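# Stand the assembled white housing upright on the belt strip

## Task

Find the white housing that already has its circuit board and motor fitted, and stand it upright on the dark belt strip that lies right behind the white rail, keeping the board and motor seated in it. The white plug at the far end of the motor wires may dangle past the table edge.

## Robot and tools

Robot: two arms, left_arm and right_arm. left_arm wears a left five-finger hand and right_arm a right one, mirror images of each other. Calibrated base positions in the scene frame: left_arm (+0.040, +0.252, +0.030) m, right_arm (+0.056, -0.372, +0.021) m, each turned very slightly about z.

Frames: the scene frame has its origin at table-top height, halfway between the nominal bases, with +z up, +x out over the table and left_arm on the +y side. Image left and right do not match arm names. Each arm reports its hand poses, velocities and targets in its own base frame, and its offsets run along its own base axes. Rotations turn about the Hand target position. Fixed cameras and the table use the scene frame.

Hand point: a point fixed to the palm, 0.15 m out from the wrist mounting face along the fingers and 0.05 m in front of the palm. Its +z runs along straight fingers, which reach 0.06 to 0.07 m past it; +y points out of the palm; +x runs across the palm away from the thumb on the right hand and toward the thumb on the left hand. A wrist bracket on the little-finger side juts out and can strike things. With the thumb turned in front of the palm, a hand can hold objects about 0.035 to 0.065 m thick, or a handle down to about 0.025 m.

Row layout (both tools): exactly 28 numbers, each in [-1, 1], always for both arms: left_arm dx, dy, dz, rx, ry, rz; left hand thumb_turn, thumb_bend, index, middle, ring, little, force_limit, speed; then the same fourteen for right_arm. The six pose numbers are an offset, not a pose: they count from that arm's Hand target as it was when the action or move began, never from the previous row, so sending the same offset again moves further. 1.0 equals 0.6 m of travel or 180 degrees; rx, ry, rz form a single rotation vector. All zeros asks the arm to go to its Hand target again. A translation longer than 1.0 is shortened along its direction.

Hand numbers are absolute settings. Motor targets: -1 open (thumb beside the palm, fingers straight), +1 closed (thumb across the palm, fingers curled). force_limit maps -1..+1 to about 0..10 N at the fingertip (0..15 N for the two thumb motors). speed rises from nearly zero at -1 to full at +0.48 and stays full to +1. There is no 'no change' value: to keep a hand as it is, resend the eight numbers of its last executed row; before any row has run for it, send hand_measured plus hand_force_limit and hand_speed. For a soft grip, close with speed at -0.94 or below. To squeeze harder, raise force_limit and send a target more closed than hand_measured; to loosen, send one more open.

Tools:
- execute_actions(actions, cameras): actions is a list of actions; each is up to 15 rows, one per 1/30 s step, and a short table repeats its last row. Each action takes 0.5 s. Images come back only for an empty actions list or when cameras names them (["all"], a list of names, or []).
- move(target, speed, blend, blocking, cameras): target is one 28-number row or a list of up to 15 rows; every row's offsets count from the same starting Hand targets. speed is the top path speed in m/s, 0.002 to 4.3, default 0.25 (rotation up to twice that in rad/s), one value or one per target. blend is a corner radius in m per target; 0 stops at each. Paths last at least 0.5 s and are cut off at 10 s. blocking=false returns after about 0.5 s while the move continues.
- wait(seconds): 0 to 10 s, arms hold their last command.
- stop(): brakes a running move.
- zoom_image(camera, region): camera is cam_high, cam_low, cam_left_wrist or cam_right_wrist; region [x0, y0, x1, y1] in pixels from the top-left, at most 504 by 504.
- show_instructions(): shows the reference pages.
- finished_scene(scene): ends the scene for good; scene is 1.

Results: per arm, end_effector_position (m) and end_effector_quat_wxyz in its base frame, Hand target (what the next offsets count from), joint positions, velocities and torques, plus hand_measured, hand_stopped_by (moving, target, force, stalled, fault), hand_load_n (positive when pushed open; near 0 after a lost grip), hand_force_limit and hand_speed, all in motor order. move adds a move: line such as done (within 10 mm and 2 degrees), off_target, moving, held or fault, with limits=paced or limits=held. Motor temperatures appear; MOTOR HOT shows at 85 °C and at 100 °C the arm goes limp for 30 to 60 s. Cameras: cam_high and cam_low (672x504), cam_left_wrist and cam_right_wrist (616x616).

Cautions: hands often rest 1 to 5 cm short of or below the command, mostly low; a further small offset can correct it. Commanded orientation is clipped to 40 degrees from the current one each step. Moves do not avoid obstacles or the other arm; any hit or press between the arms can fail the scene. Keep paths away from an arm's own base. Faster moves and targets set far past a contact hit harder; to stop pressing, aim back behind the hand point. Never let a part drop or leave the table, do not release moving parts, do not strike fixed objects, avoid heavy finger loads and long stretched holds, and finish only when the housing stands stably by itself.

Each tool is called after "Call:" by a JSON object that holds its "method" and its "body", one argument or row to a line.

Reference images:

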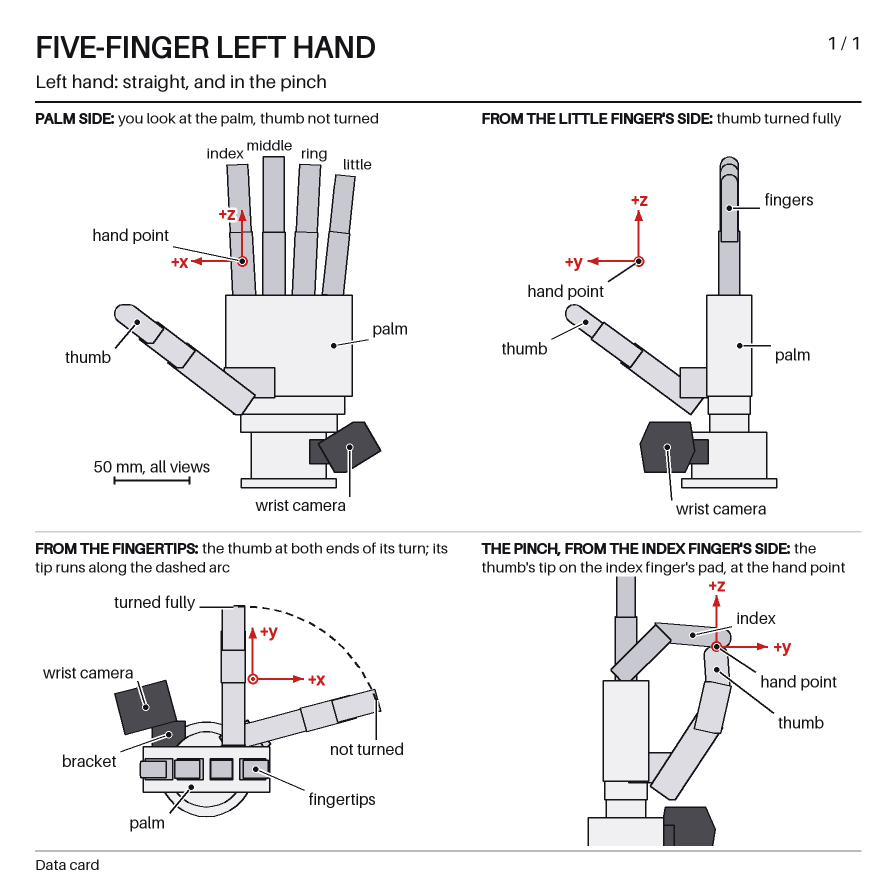

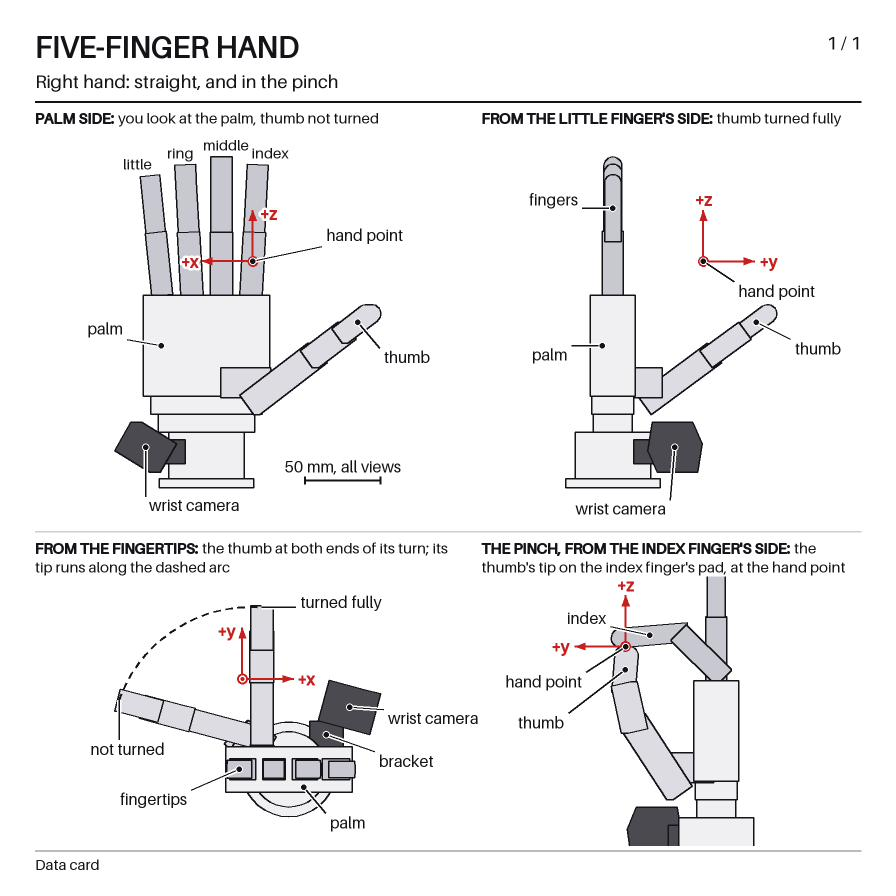

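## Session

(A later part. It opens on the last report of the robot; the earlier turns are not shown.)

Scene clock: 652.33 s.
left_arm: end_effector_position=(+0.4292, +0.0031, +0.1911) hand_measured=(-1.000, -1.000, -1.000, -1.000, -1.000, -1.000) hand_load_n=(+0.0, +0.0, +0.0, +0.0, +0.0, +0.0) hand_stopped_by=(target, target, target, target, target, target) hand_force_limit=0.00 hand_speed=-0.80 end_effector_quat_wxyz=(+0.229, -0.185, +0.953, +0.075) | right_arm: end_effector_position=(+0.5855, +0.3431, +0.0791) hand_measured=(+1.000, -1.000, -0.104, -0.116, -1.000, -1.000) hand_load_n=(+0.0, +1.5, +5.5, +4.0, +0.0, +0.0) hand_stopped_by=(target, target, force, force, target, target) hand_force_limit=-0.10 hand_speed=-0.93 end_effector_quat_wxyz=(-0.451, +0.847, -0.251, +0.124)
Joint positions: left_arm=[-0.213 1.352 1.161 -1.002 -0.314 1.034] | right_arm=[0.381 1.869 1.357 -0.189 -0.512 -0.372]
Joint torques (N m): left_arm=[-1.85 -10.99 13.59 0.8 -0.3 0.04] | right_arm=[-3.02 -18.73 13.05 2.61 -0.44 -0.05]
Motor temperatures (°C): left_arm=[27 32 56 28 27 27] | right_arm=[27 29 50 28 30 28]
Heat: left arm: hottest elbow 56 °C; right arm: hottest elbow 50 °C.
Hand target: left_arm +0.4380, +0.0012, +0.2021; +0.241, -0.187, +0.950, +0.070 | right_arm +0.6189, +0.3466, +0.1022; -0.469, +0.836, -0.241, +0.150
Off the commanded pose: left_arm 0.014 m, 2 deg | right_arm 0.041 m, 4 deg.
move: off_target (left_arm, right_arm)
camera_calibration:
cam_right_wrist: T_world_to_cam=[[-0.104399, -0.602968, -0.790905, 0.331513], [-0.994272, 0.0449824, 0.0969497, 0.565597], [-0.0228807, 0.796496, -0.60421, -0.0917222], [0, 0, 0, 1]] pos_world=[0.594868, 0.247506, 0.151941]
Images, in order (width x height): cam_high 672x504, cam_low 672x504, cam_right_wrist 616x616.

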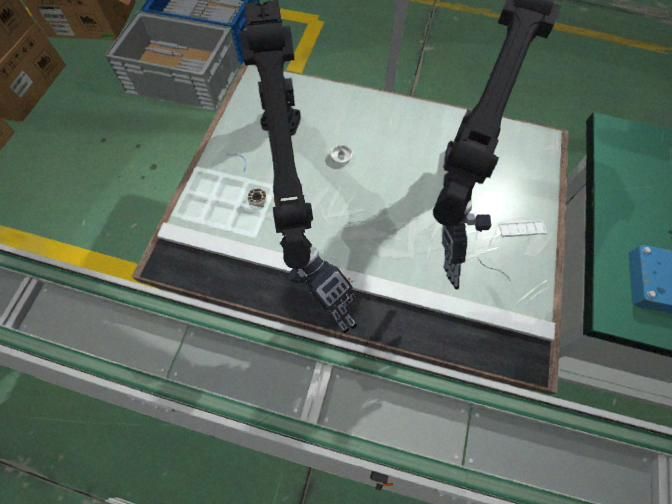

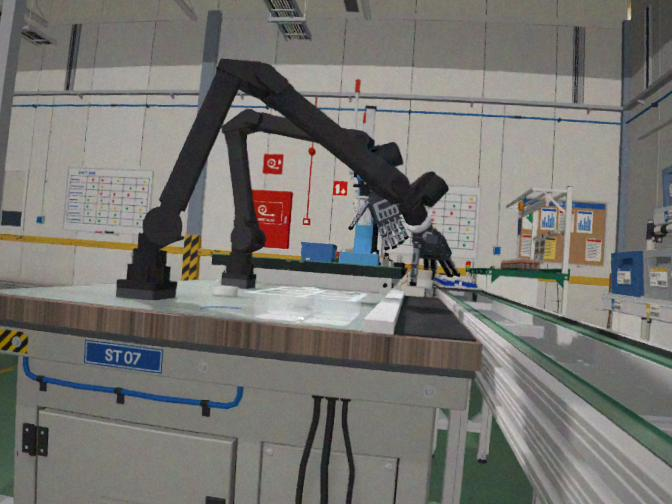

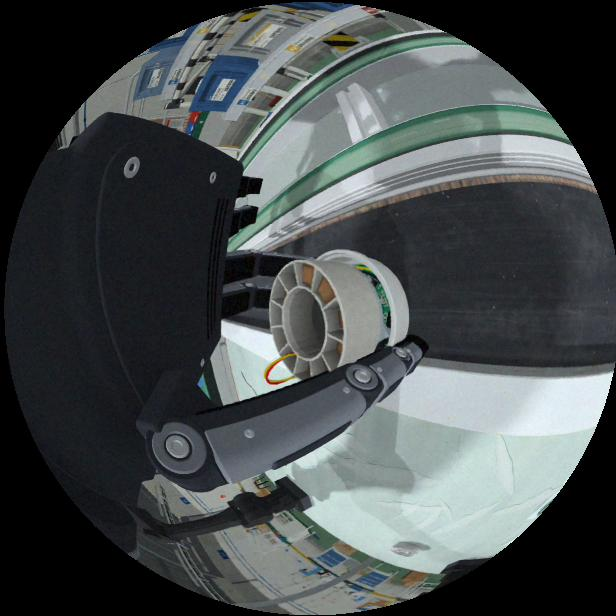

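Call:
{"method": "move", "body": {
  "target": [0,0,0,0,0,0,-1,-1,-1,-1,-1,-1,0,-0.8,0,0,-0.07,0.0021,-0.006,0,1,-1,0.15,0.15,-1,-1,-0.1,-0.93],
  "speed": 0.06,
  "cameras": ["cam_high","cam_low","cam_right_wrist"]
}}

Call:
{"method": "zoom_image", "body": {
  "camera": "cam_low",
  "region": [360, 240, 480, 340]
}}

Call:
{"method": "zoom_image", "body": {
  "camera": "cam_high",
  "region": [280, 240, 400, 340]
}}

Scene clock: 683.97 s.
left_arm: end_effector_position=(+0.4292, +0.0031, +0.1911) hand_measured=(-1.000, -1.000, -1.000, -1.000, -1.000, -1.000) hand_load_n=(+0.0, +0.0, +0.0, +0.0, +0.0, +0.0) hand_stopped_by=(target, target, target, target, target, target) hand_force_limit=0.00 hand_speed=-0.80 end_effector_quat_wxyz=(+0.229, -0.185, +0.953, +0.075) | right_arm: end_effector_position=(+0.6056, +0.3511, +0.0606) hand_measured=(+1.000, -1.000, -0.104, -0.116, -1.000, -1.000) hand_load_n=(+0.0, +1.0, +5.5, +4.0, +0.0, +0.0) hand_stopped_by=(target, target, force, force, target, target) hand_force_limit=-0.10 hand_speed=-0.93 end_effector_quat_wxyz=(-0.470, +0.837, -0.238, +0.148)
Joint positions: left_arm=[-0.213 1.352 1.161 -1.002 -0.314 1.034] | right_arm=[0.381 1.925 1.357 -0.064 -0.512 -0.372]
Joint torques (N m): left_arm=[-1.79 -10.7 13.55 0.84 -0.31 0.04] | right_arm=[-2.9 -19.25 9.01 2.67 -0.39 -0.04]
Motor temperatures (°C): left_arm=[27 32 57 28 27 27] | right_arm=[27 29 56 28 30 28]
Heat: left arm: hottest elbow 57 °C; right arm: hottest elbow 56 °C.
Hand target: left_arm +0.4380, +0.0012, +0.2021; +0.241, -0.187, +0.950, +0.070 | right_arm +0.6190, +0.3466, +0.0604; -0.474, +0.833, -0.237, +0.157
Off the commanded pose: left_arm 0.014 m, 2 deg | right_arm 0.014 m, 1 deg.
move: off_target (left_arm, right_arm)
camera_calibration:
cam_right_wrist: T_world_to_cam=[[-0.0530054, -0.582635, -0.811004, 0.286758], [-0.998482, 0.0431177, 0.0342823, 0.594054], [0.0149946, 0.811589, -0.584036, -0.138232], [0, 0, 0, 1]] pos_world=[0.610425, 0.253648, 0.131464]
Images, in order (width x height): cam_high 672x504, cam_low 672x504, cam_right_wrist 616x616.

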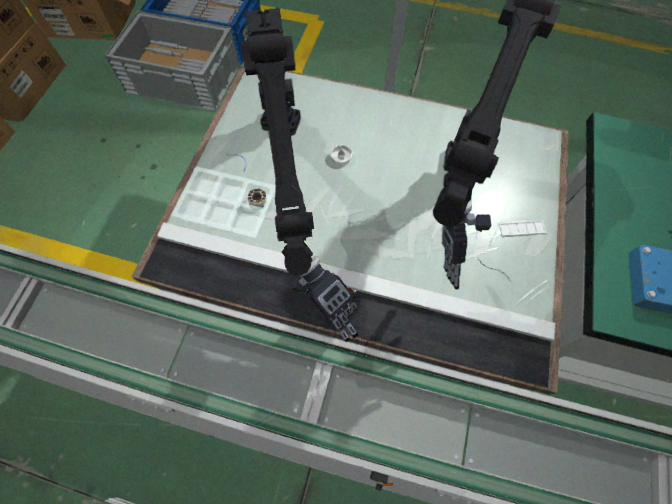

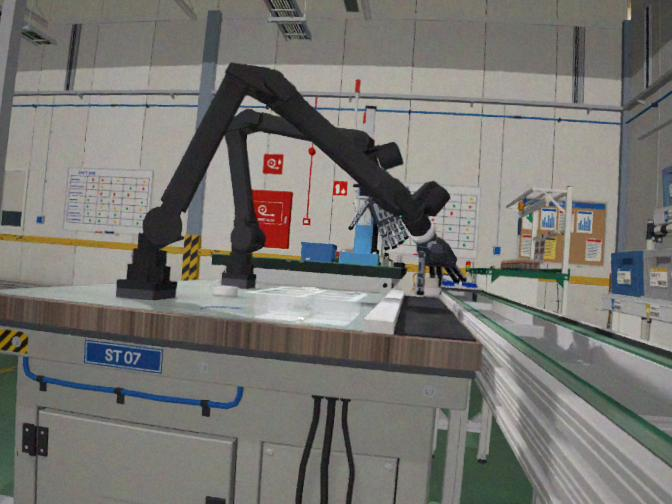

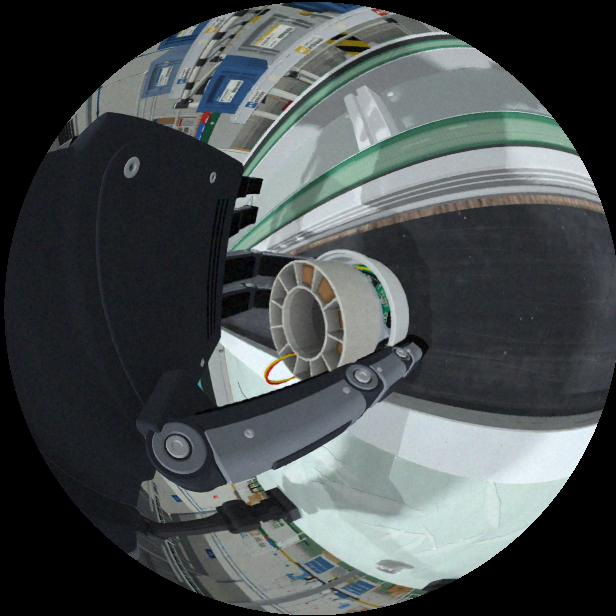

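Scaled by 4.200 from the camera's 672x504 image, which has a finer 960x720 frame.

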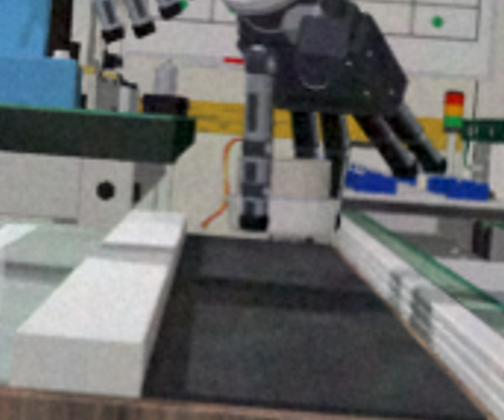

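Scaled by 4.200 from the camera's 672x504 image, which has a finer 960x720 frame.

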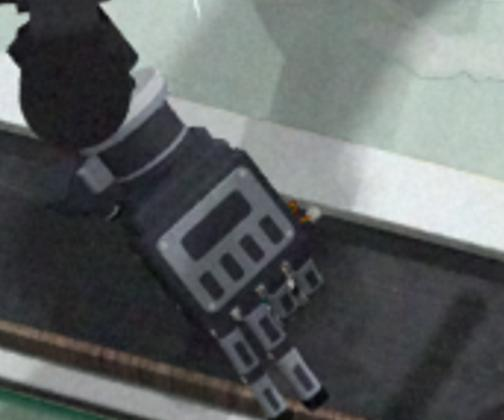

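Call:
{"method": "move", "body": {
  "target": [0,0,0,0,0,0,-1,-1,-1,-1,-1,-1,0,-0.8,-0.03,-0.01,-0.04,-0.0055,0.0141,0,1,-1,0.15,0.15,-1,-1,-0.1,-0.93],
  "speed": 0.05,
  "cameras": ["cam_high","cam_low","cam_right_wrist"]
}}

Call:
{"method": "zoom_image", "body": {
  "camera": "cam_low",
  "region": [360, 240, 480, 340]
}}

Scene clock: 715.10 s.
left_arm: end_effector_position=(+0.4292, +0.0031, +0.1911) hand_measured=(-1.000, -1.000, -1.000, -1.000, -1.000, -1.000) hand_load_n=(+0.0, +0.0, +0.0, +0.0, +0.0, +0.0) hand_stopped_by=(target, target, target, target, target, target) hand_force_limit=0.00 hand_speed=-0.80 end_effector_quat_wxyz=(+0.229, -0.185, +0.953, +0.075) | right_arm: end_effector_position=(+0.5975, +0.3479, +0.0482) hand_measured=(+1.000, -1.000, -0.104, -0.116, -1.000, -1.000) hand_load_n=(+0.0, +1.5, +6.0, +4.5, +0.0, +0.0) hand_stopped_by=(target, target, force, force, target, target) hand_force_limit=-0.10 hand_speed=-0.93 end_effector_quat_wxyz=(-0.464, +0.841, -0.242, +0.140)
Joint positions: left_arm=[-0.213 1.352 1.161 -1.002 -0.314 1.034] | right_arm=[0.381 1.928 1.334 -0.061 -0.512 -0.372]
Joint torques (N m): left_arm=[-1.85 -10.87 13.56 0.84 -0.31 0.04] | right_arm=[-2.61 -19.14 7.15 2.62 -0.35 -0.03]
Motor temperatures (°C): left_arm=[27 32 57 28 27 27] | right_arm=[27 30 50 28 30 28]
Heat: left arm: hottest elbow 57 °C; right arm: hottest elbow 50 °C.
Hand target: left_arm +0.4380, +0.0012, +0.2021; +0.241, -0.187, +0.950, +0.070 | right_arm +0.6011, +0.3407, +0.0363; -0.462, +0.840, -0.246, +0.141
Off the commanded pose: left_arm 0.014 m, 2 deg | right_arm 0.014 m, 1 deg.
move: off_target (left_arm, right_arm)
camera_calibration:
cam_right_wrist: T_world_to_cam=[[-0.0698471, -0.589381, -0.80483, 0.286502], [-0.997554, 0.0434854, 0.0547281, 0.584824], [0.00274263, 0.806684, -0.590976, -0.133434], [0, 0, 0, 1]] pos_world=[0.60377, 0.251067, 0.119723]
Images, in order (width x height): cam_high 672x504, cam_low 672x504, cam_right_wrist 616x616.

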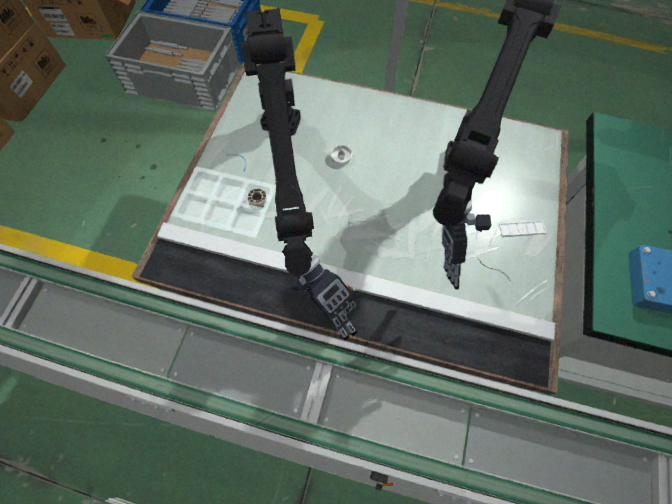

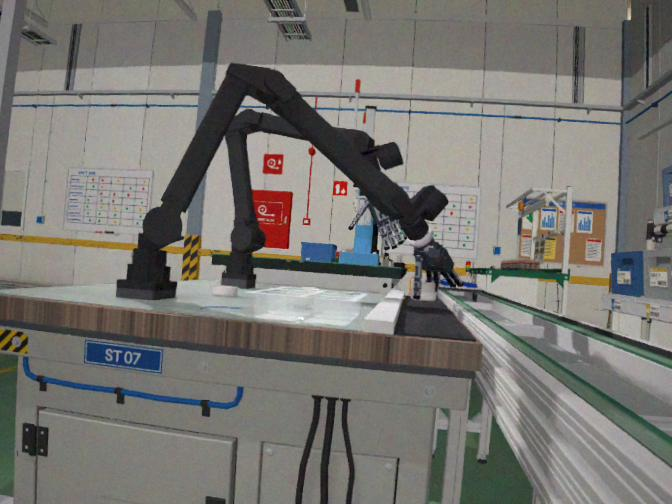

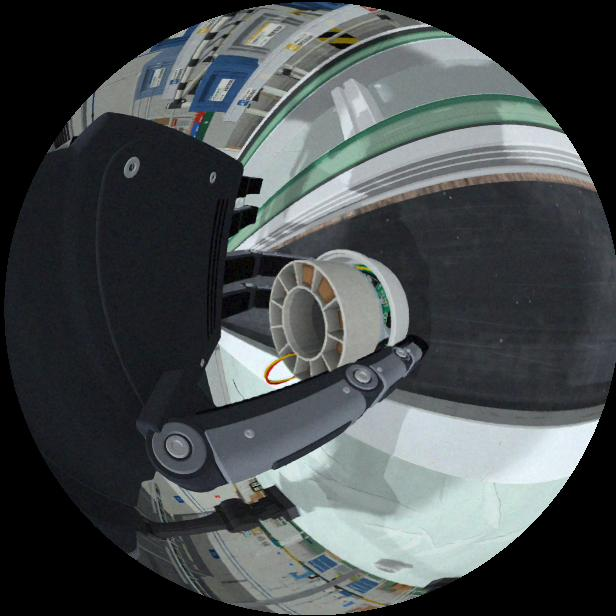

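Scaled by 4.200 from the camera's 672x504 image, which has a finer 960x720 frame.

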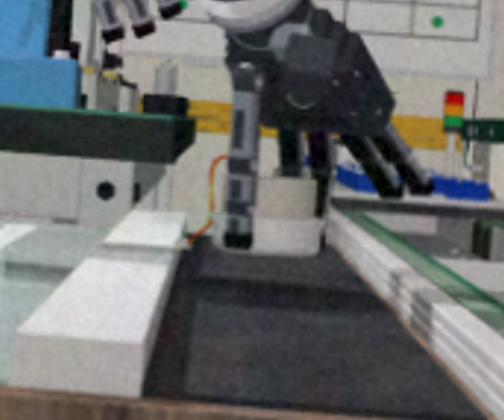

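Call:
{"method": "move", "body": {
  "target": [0,0,0,0,0,0,-1,-1,-1,-1,-1,-1,0,-0.8,-0.012,-0.003,-0.037,-0.0032,0.0073,0,1,-1,0.15,0.15,-1,-1,-0.1,-0.93],
  "speed": 0.05,
  "cameras": ["cam_low","cam_right_wrist"]
}}

Call:
{"method": "zoom_image", "body": {
  "camera": "cam_low",
  "region": [380, 260, 460, 330]
}}

Scene clock: 733.53 s.
left_arm: end_effector_position=(+0.4292, +0.0031, +0.1911) hand_measured=(-1.000, -1.000, -1.000, -1.000, -1.000, -1.000) hand_load_n=(+0.0, +0.0, +0.0, +0.0, +0.0, +0.0) hand_stopped_by=(target, target, target, target, target, target) hand_force_limit=0.00 hand_speed=-0.80 end_effector_quat_wxyz=(+0.229, -0.185, +0.953, +0.075) | right_arm: end_effector_position=(+0.5911, +0.3452, +0.0259) hand_measured=(+1.000, -1.000, -0.104, -0.116, -1.000, -1.000) hand_load_n=(+0.0, +1.5, +5.5, +4.5, +0.0, +0.0) hand_stopped_by=(target, target, force, force, target, target) hand_force_limit=-0.10 hand_speed=-0.93 end_effector_quat_wxyz=(-0.457, +0.844, -0.247, +0.132)
Joint positions: left_arm=[-0.213 1.352 1.161 -1.002 -0.314 1.034] | right_arm=[0.381 1.952 1.313 -0.04 -0.511 -0.372]
Joint torques (N m): left_arm=[-2.02 -10.99 13.56 0.88 -0.31 0.04] | right_arm=[-2.49 -19.02 6.82 2.63 -0.29 -0.03]
Motor temperatures (°C): left_arm=[27 32 57 28 27 27] | right_arm=[27 32 47 28 30 28]
Heat: left arm: hottest elbow 57 °C; right arm: hottest elbow 47 °C.
Hand target: left_arm +0.4380, +0.0012, +0.2021; +0.241, -0.187, +0.950, +0.070 | right_arm +0.5938, +0.3389, +0.0142; -0.455, +0.844, -0.251, +0.133
Off the commanded pose: left_arm 0.014 m, 2 deg | right_arm 0.014 m, 1 deg.
move: off_target (left_arm, right_arm)
camera_calibration:
cam_right_wrist: T_world_to_cam=[[-0.0877986, -0.596718, -0.797633, 0.279476], [-0.996086, 0.0443803, 0.0764416, 0.57802], [-0.0102149, 0.801223, -0.598279, -0.134635], [0, 0, 0, 1]] pos_world=[0.59892, 0.248988, 0.0981856]
Images, in order (width x height): cam_low 672x504, cam_right_wrist 616x616.

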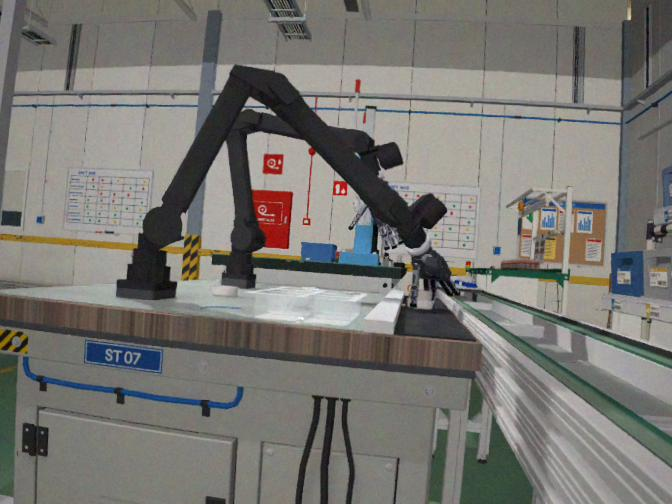

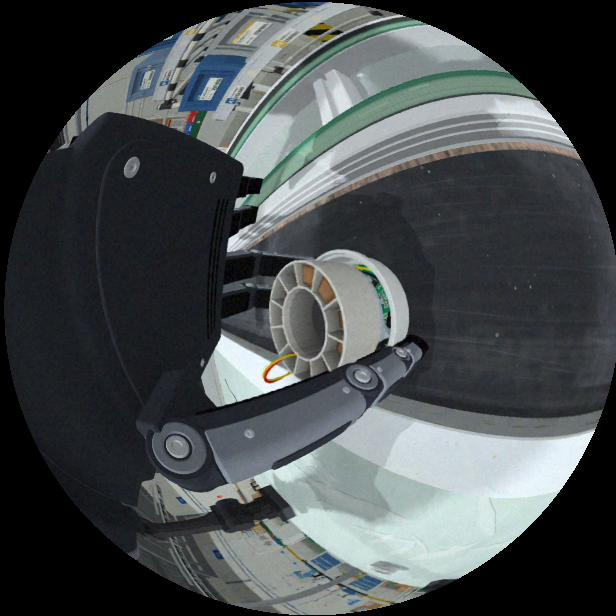

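Scaled by 6.300 from the camera's 672x504 image, which has a finer 960x720 frame.

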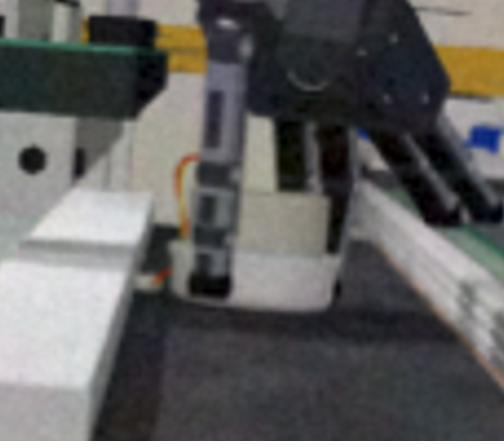

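Call:
{"method": "move", "body": {
  "target": [0,0,0,0,0,0,-1,-1,-1,-1,-1,-1,0,-0.8,0,0,-0.01,0,0,0,1,-1,0.15,0.15,-1,-1,-0.1,-0.93],
  "speed": 0.03,
  "cameras": ["cam_low","cam_right_wrist"]
}}

Call:
{"method": "zoom_image", "body": {
  "camera": "cam_low",
  "region": [380, 260, 460, 330]
}}

Scene clock: 749.07 s.
left_arm: end_effector_position=(+0.4292, +0.0031, +0.1911) hand_measured=(-1.000, -1.000, -1.000, -1.000, -1.000, -1.000) hand_load_n=(+0.0, +0.0, +0.0, +0.0, +0.0, +0.0) hand_stopped_by=(target, target, target, target, target, target) hand_force_limit=0.00 hand_speed=-0.80 end_effector_quat_wxyz=(+0.229, -0.185, +0.953, +0.075) | right_arm: end_effector_position=(+0.5931, +0.3460, +0.0257) hand_measured=(+1.000, -1.000, -0.104, -0.116, -1.000, -1.000) hand_load_n=(+0.0, +1.0, +6.0, +4.0, +0.0, +0.0) hand_stopped_by=(target, target, force, force, target, target) hand_force_limit=-0.10 hand_speed=-0.93 end_effector_quat_wxyz=(-0.460, +0.843, -0.245, +0.135)
Joint positions: left_arm=[-0.213 1.352 1.161 -1.002 -0.314 1.034] | right_arm=[0.381 1.955 1.313 -0.027 -0.511 -0.372]
Joint torques (N m): left_arm=[-1.96 -10.99 13.5 0.8 -0.31 0.04] | right_arm=[-2.37 -18.78 6.54 2.52 -0.29 -0.01]
Motor temperatures (°C): left_arm=[27 32 58 28 27 27] | right_arm=[27 33 45 28 30 28]
Heat: left arm: hottest elbow 58 °C; right arm: hottest elbow 45 °C.
Hand target: left_arm +0.4380, +0.0012, +0.2021; +0.241, -0.187, +0.950, +0.070 | right_arm +0.5938, +0.3389, +0.0082; -0.455, +0.844, -0.251, +0.133
Off the commanded pose: left_arm 0.014 m, 2 deg | right_arm 0.019 m, 1 deg.
move: off_target (left_arm, right_arm)
camera_calibration:
cam_right_wrist: T_world_to_cam=[[-0.0807876, -0.593862, -0.800501, 0.274971], [-0.996719, 0.0441618, 0.0678282, 0.580677], [-0.00492898, 0.803354, -0.595481, -0.139327], [0, 0, 0, 1]] pos_world=[0.6003, 0.24958, 0.0977612]
Images, in order (width x height): cam_low 672x504, cam_right_wrist 616x616.

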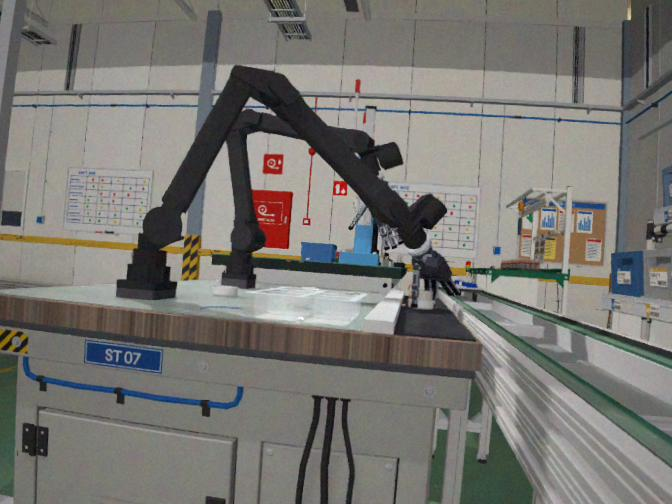

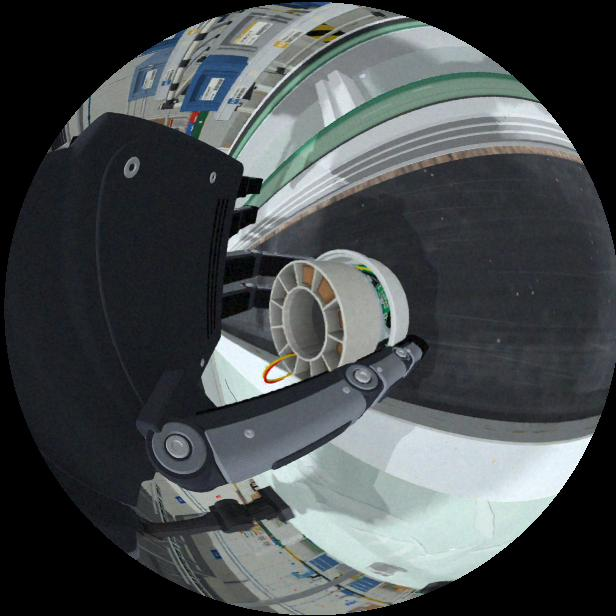

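Scaled by 6.300 from the camera's 672x504 image, which has a finer 960x720 frame.

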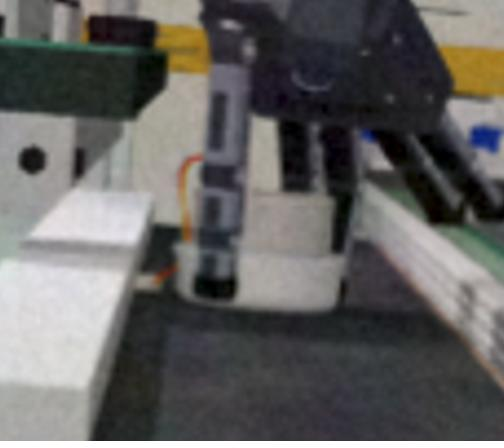

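Call:
{"method": "move", "body": {
  "target": [0,0,0,0,0,0,-1,-1,-1,-1,-1,-1,0,-0.8,-0.005,0,-0.0133,0,0,0,1,-1,0.15,0.15,-1,-1,-0.1,-0.93],
  "speed": 0.03,
  "cameras": ["cam_low","cam_right_wrist"]
}}

Call:
{"method": "zoom_image", "body": {
  "camera": "cam_low",
  "region": [380, 260, 460, 330]
}}

Scene clock: 758.93 s.
left_arm: end_effector_position=(+0.4292, +0.0031, +0.1911) hand_measured=(-1.000, -1.000, -1.000, -1.000, -1.000, -1.000) hand_load_n=(+0.0, +0.0, +0.0, +0.0, +0.0, +0.0) hand_stopped_by=(target, target, target, target, target, target) hand_force_limit=0.00 hand_speed=-0.80 end_effector_quat_wxyz=(+0.229, -0.185, +0.953, +0.075) | right_arm: end_effector_position=(+0.5940, +0.3464, +0.0249) hand_measured=(+1.000, -1.000, -0.104, -0.116, -1.000, -1.000) hand_load_n=(+0.5, +1.0, +5.5, +4.0, +0.0, +0.0) hand_stopped_by=(target, target, force, force, target, target) hand_force_limit=-0.10 hand_speed=-0.93 end_effector_quat_wxyz=(-0.464, +0.841, -0.242, +0.140)
Joint positions: left_arm=[-0.213 1.352 1.161 -1.002 -0.314 1.034] | right_arm=[0.381 1.955 1.304 -0.002 -0.511 -0.372]
Joint torques (N m): left_arm=[-1.9 -10.87 13.5 0.88 -0.31 0.03] | right_arm=[-2.32 -18.14 6.26 2.43 -0.23 0.01]
Motor temperatures (°C): left_arm=[27 32 58 28 27 27] | right_arm=[27 33 44 28 30 28]
Heat: left arm: hottest elbow 58 °C; right arm: hottest elbow 44 °C.
Hand target: left_arm +0.4380, +0.0012, +0.2021; +0.241, -0.187, +0.950, +0.070 | right_arm +0.5909, +0.3389, +0.0003; -0.455, +0.844, -0.251, +0.133
Off the commanded pose: left_arm 0.014 m, 2 deg | right_arm 0.026 m, 2 deg.
move: off_target (left_arm, right_arm)
camera_calibration:
cam_right_wrist: T_world_to_cam=[[-0.0693817, -0.589356, -0.804889, 0.266333], [-0.997584, 0.0437723, 0.0539412, 0.582593], [0.00344131, 0.806687, -0.590969, -0.146406], [0, 0, 0, 1]] pos_world=[0.600168, 0.249567, 0.0964219]
Images, in order (width x height): cam_low 672x504, cam_right_wrist 616x616.

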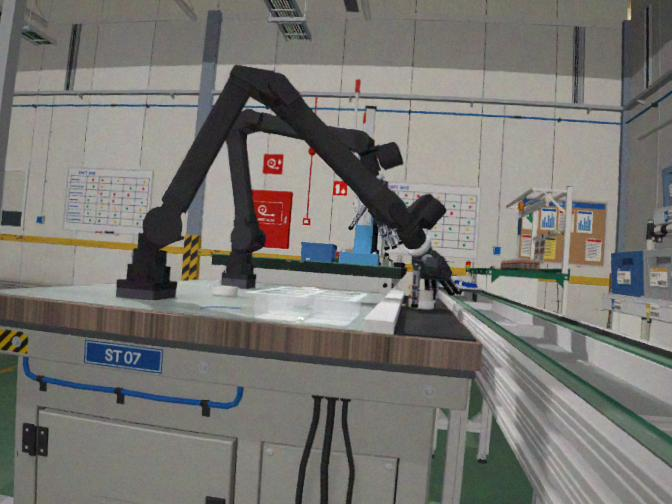

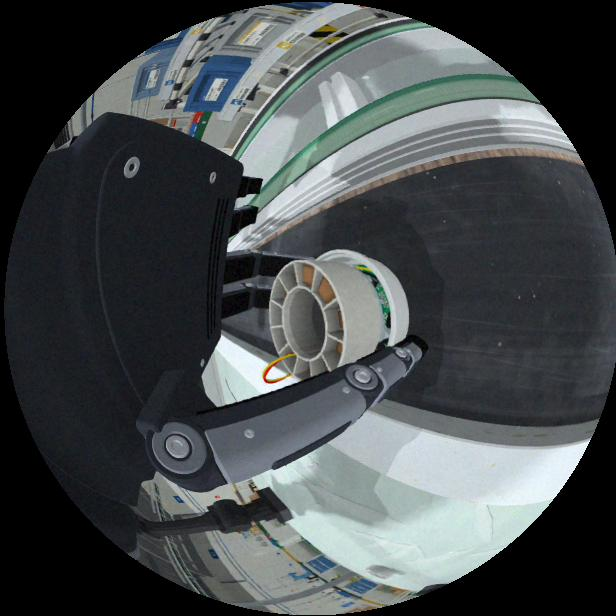

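Scaled by 6.300 from the camera's 672x504 image, which has a finer 960x720 frame.

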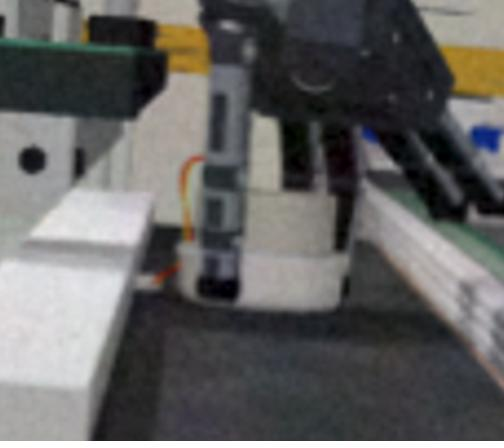

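Call:
{"method": "move", "body": {
  "target": [0,0,0,0,0,0,-1,-1,-1,-1,-1,-1,0,-0.8,0.003,0,0.019,0,0,0,1,-1,0.15,0.15,-1,-1,-0.1,-0.93],
  "speed": 0.03,
  "cameras": ["cam_low","cam_right_wrist"]
}}

Call:
{"method": "zoom_image", "body": {
  "camera": "cam_low",
  "region": [380, 260, 460, 330]
}}

Scene clock: 772.53 s.
left_arm: end_effector_position=(+0.4292, +0.0031, +0.1911) hand_measured=(-1.000, -1.000, -1.000, -1.000, -1.000, -1.000) hand_load_n=(+0.0, +0.0, +0.0, +0.0, +0.5, +0.0) hand_stopped_by=(target, target, target, target, target, target) hand_force_limit=0.00 hand_speed=-0.80 end_effector_quat_wxyz=(+0.229, -0.185, +0.953, +0.075) | right_arm: end_effector_position=(+0.5936, +0.3462, +0.0245) hand_measured=(+1.000, -1.000, -0.104, -0.116, -1.000, -1.000) hand_load_n=(+0.0, +1.5, +6.0, +4.5, -0.5, -0.5) hand_stopped_by=(target, target, force, force, target, target) hand_force_limit=-0.10 hand_speed=-0.93 end_effector_quat_wxyz=(-0.463, +0.841, -0.242, +0.140)
Joint positions: left_arm=[-0.213 1.352 1.161 -1.002 -0.314 1.034] | right_arm=[0.381 1.955 1.303 -0.003 -0.511 -0.372]
Joint torques (N m): left_arm=[-1.96 -11.05 13.5 0.85 -0.3 0.04] | right_arm=[-2.55 -19.37 7.21 1.48 -0.27 -0.03]
Motor temperatures (°C): left_arm=[27 32 58 28 27 27] | right_arm=[27 33 42 28 30 28]
Heat: left arm: hottest elbow 58 °C; right arm: hottest elbow 42 °C.
Hand target: left_arm +0.4380, +0.0012, +0.2021; +0.241, -0.187, +0.950, +0.070 | right_arm +0.5925, +0.3388, +0.0116; -0.455, +0.844, -0.251, +0.133
Off the commanded pose: left_arm 0.014 m, 2 deg | right_arm 0.015 m, 2 deg.
move: off_target (left_arm, right_arm)
camera_calibration:
cam_right_wrist: T_world_to_cam=[[-0.0705047, -0.589769, -0.804489, 0.266754], [-0.997508, 0.0438231, 0.0552942, 0.582128], [0.00264436, 0.806382, -0.591389, -0.145906], [0, 0, 0, 1]] pos_world=[0.599871, 0.249468, 0.0961256]
Images, in order (width x height): cam_low 672x504, cam_right_wrist 616x616.

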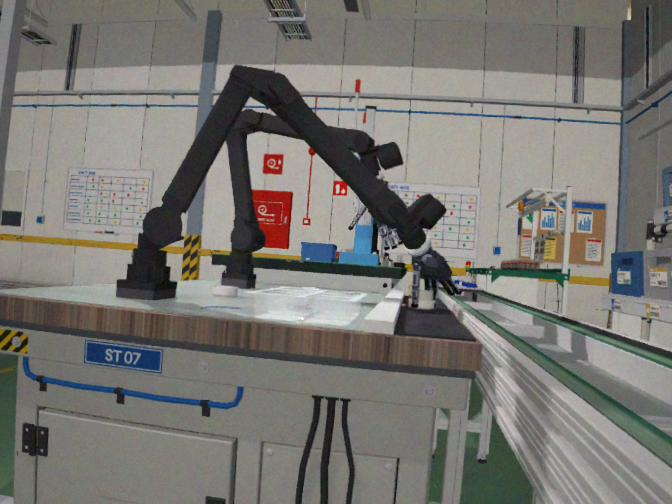

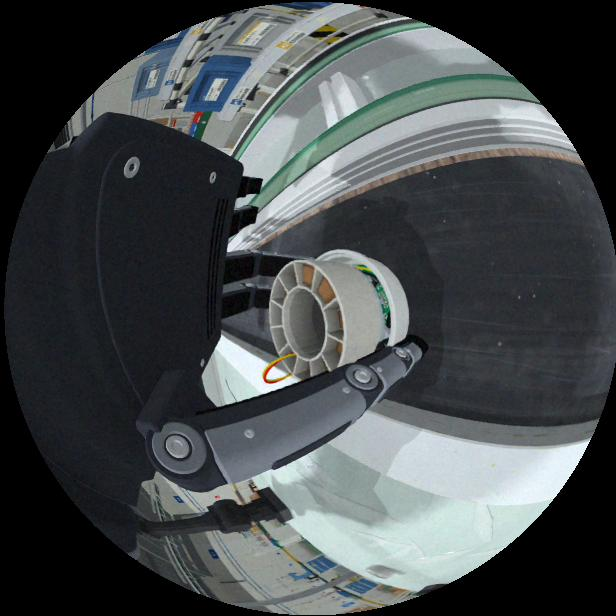

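Scaled by 6.300 from the camera's 672x504 image, which has a finer 960x720 frame.

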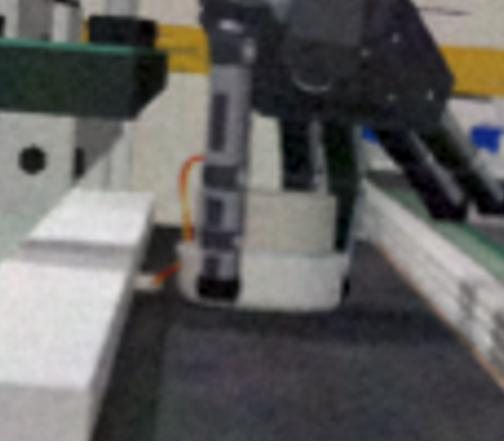

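Call:
{"method": "move", "body": {
  "target": [
    [0,0,0,0,0,0,-1,-1,-1,-1,-1,-1,0,-0.8,0,0,0,0,0,0,1,-1,-0.3,-0.3,-1,-1,-0.1,-0.93],
    [0,0,0,0,0,0,-1,-1,-1,-1,-1,-1,0,-0.8,0,0,0,0,0,0,1,-1,-1,-1,-1,-1,-0.1,-0.7]
  ],
  "speed": 0.03,
  "cameras": ["cam_high","cam_low","cam_right_wrist"]
}}

Call:
{"method": "zoom_image", "body": {
  "camera": "cam_low",
  "region": [380, 260, 460, 330]
}}

Call:
{"method": "zoom_image", "body": {
  "camera": "cam_right_wrist",
  "region": [220, 230, 480, 400]
}}

Scene clock: 794.03 s.
left_arm: end_effector_position=(+0.4292, +0.0031, +0.1911) hand_measured=(-1.000, -1.000, -1.000, -1.000, -1.000, -1.000) hand_load_n=(+0.0, +0.0, +0.0, +0.0, +0.0, +0.0) hand_stopped_by=(target, target, target, target, target, target) hand_force_limit=0.00 hand_speed=-0.80 end_effector_quat_wxyz=(+0.229, -0.185, +0.953, +0.075) | right_arm: end_effector_position=(+0.5929, +0.3459, +0.0240) hand_measured=(+1.000, -1.000, -1.000, -1.000, -1.000, -1.000) hand_load_n=(+0.0, +0.0, +0.0, -0.5, +0.0, -0.5) hand_stopped_by=(target, target, target, target, target, target) hand_force_limit=-0.10 hand_speed=-0.70 end_effector_quat_wxyz=(-0.462, +0.841, -0.243, +0.138)
Joint positions: left_arm=[-0.213 1.352 1.161 -1.002 -0.314 1.034] | right_arm=[0.381 1.955 1.303 -0.007 -0.511 -0.372]
Joint torques (N m): left_arm=[-1.9 -10.75 13.53 0.88 -0.3 0.03] | right_arm=[-2.08 -19.25 7.3 1.78 -0.28 -0.01]
Motor temperatures (°C): left_arm=[27 32 58 28 27 27] | right_arm=[27 33 41 28 30 28]
Heat: left arm: hottest elbow 58 °C; right arm: hottest elbow 41 °C.
Hand target: left_arm +0.4380, +0.0012, +0.2021; +0.241, -0.187, +0.950, +0.070 | right_arm +0.5926, +0.3388, +0.0116; -0.455, +0.844, -0.251, +0.133
Off the commanded pose: left_arm 0.014 m, 2 deg | right_arm 0.014 m, 1 deg.
move: off_target (left_arm, right_arm); target 2's new numbers were sent with right_arm's hand 0.014 m and 1 deg from that target
camera_calibration:
cam_right_wrist: T_world_to_cam=[[-0.0733623, -0.590896, -0.803405, 0.268099], [-0.997305, 0.0439128, 0.0587707, 0.581197], [0.000552421, 0.805552, -0.592525, -0.144466], [0, 0, 0, 1]] pos_world=[0.599379, 0.249272, 0.0956355]
Images, in order (width x height): cam_high 672x504, cam_low 672x504, cam_right_wrist 616x616.

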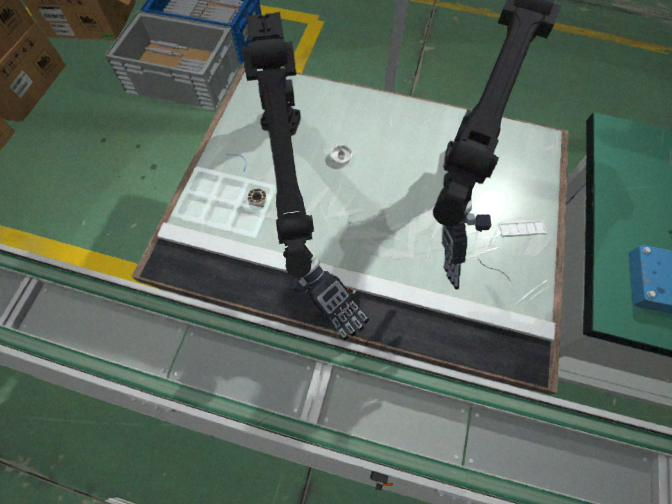

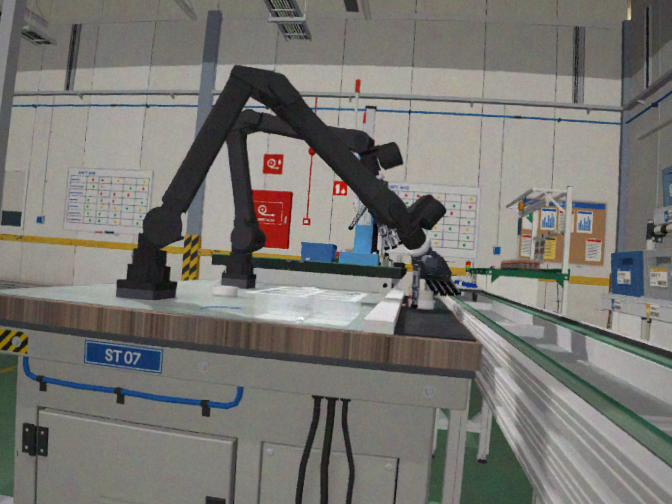

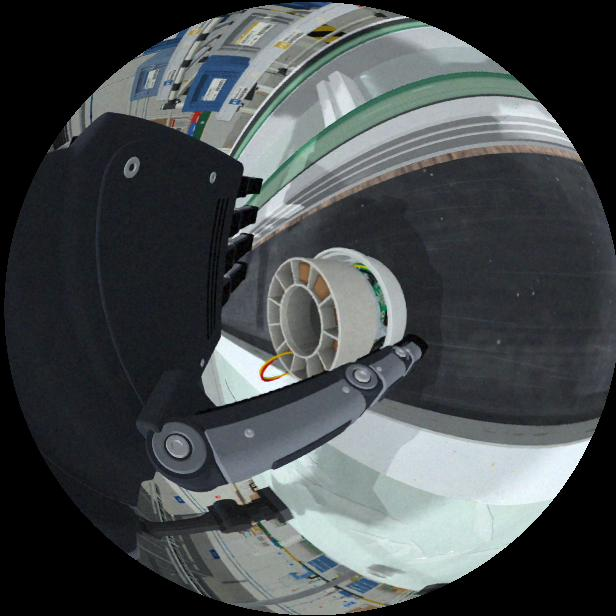

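Scaled by 6.300 from the camera's 672x504 image, which has a finer 960x720 frame.

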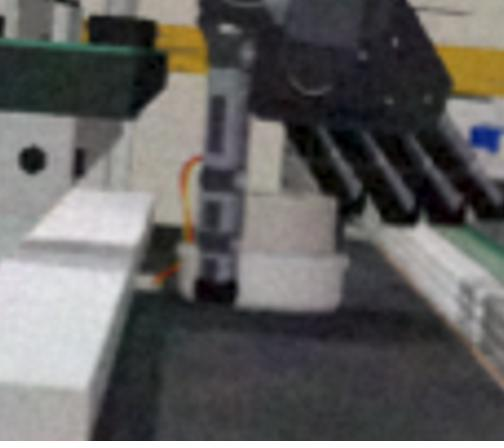

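Scaled by 1.938 from the camera's 616x616 image, which has a finer 880x880 frame.

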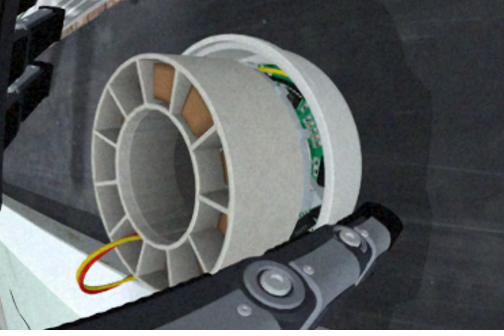

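Call:
{"method": "move", "body": {
  "target": [
    [0,0,0,0,0,0,-1,-1,-1,-1,-1,-1,0,-0.8,-0.02,-0.03,0.02,0,0,0,1,-1,-1,-1,-1,-1,-0.1,-0.7],
    [0,0,0,0,0,0,-1,-1,-1,-1,-1,-1,0,-0.8,-0.04,-0.06,0.1,0,0,0,1,-1,-1,-1,-1,-1,-0.1,-0.7]
  ],
  "speed": 0.05,
  "cameras": ["cam_high","cam_low","cam_right_wrist"]
}}

Call:
{"method": "zoom_image", "body": {
  "camera": "cam_low",
  "region": [380, 240, 480, 330]
}}

Call:
{"method": "zoom_image", "body": {
  "camera": "cam_right_wrist",
  "region": [220, 230, 480, 400]
}}

Scene clock: 828.20 s.
left_arm: end_effector_position=(+0.4292, +0.0031, +0.1911) hand_measured=(-1.000, -1.000, -1.000, -1.000, -1.000, -1.000) hand_load_n=(+0.0, +0.0, +0.0, -0.5, +0.0, +0.0) hand_stopped_by=(target, target, target, target, target, target) hand_force_limit=0.00 hand_speed=-0.80 end_effector_quat_wxyz=(+0.229, -0.185, +0.953, +0.075) | right_arm: end_effector_position=(+0.5696, +0.3141, +0.0670) hand_measured=(+1.000, -1.000, -1.000, -1.000, -1.000, -1.000) hand_load_n=(+0.0, +0.0, +0.0, +0.0, +0.0, +0.0) hand_stopped_by=(target, target, target, target, target, target) hand_force_limit=-0.10 hand_speed=-0.70 end_effector_quat_wxyz=(-0.456, +0.845, -0.248, +0.129)
Joint positions: left_arm=[-0.213 1.352 1.161 -1.002 -0.314 1.034] | right_arm=[0.343 1.826 1.249 -0.122 -0.543 -0.399]
Joint torques (N m): left_arm=[-1.79 -10.99 13.56 0.87 -0.3 0.05] | right_arm=[-2.84 -20.78 6.6 1.58 -0.37 -0.11]
Motor temperatures (°C): left_arm=[27 32 59 28 27 27] | right_arm=[27 33 41 28 30 28]
Heat: left arm: hottest elbow 59 °C; right arm: hottest elbow 41 °C.
Hand target: left_arm +0.4380, +0.0012, +0.2021; +0.241, -0.187, +0.950, +0.070 | right_arm +0.5686, +0.3028, +0.0716; -0.455, +0.844, -0.251, +0.133
Off the commanded pose: left_arm 0.014 m, 2 deg | right_arm 0.012 m, 1 deg.
move: off_target (left_arm, right_arm)
camera_calibration:
cam_right_wrist: T_world_to_cam=[[-0.0922395, -0.596885, -0.797007, 0.294372], [-0.995619, 0.042984, 0.0830343, 0.554578], [-0.0153034, 0.801175, -0.598235, -0.0825257], [0, 0, 0, 1]] pos_world=[0.578038, 0.217986, 0.139197]
Images, in order (width x height): cam_high 672x504, cam_low 672x504, cam_right_wrist 616x616.

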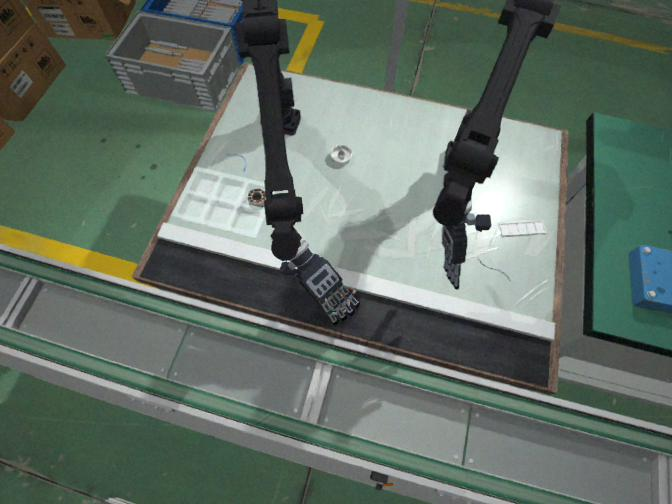

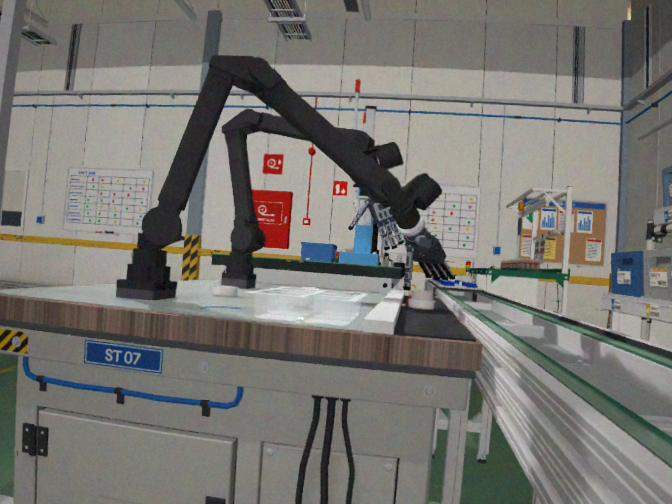

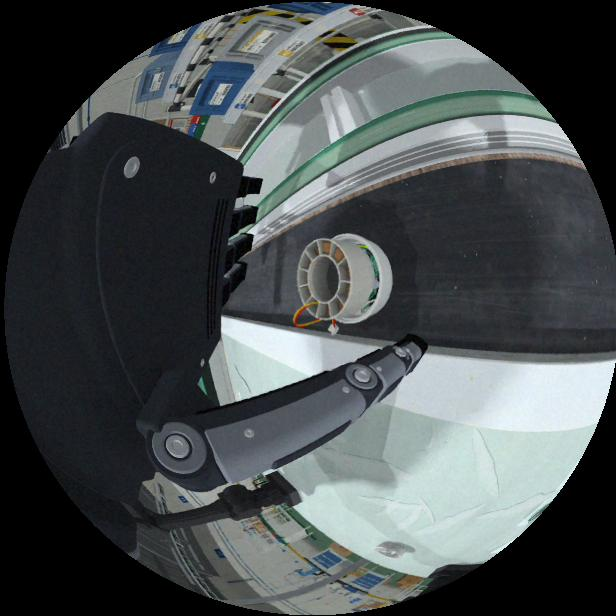

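Scaled by 5.040 from the camera's 672x504 image, which has a finer 960x720 frame.

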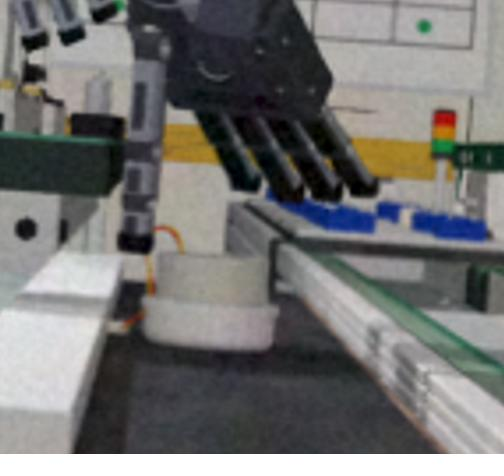

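Scaled by 1.938 from the camera's 616x616 image, which has a finer 880x880 frame.

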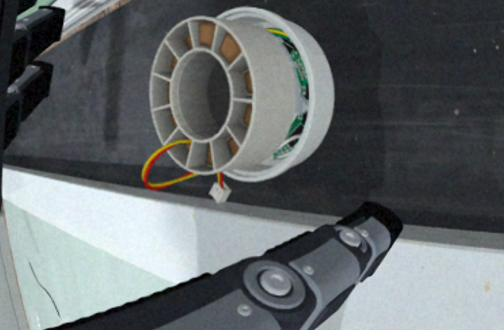

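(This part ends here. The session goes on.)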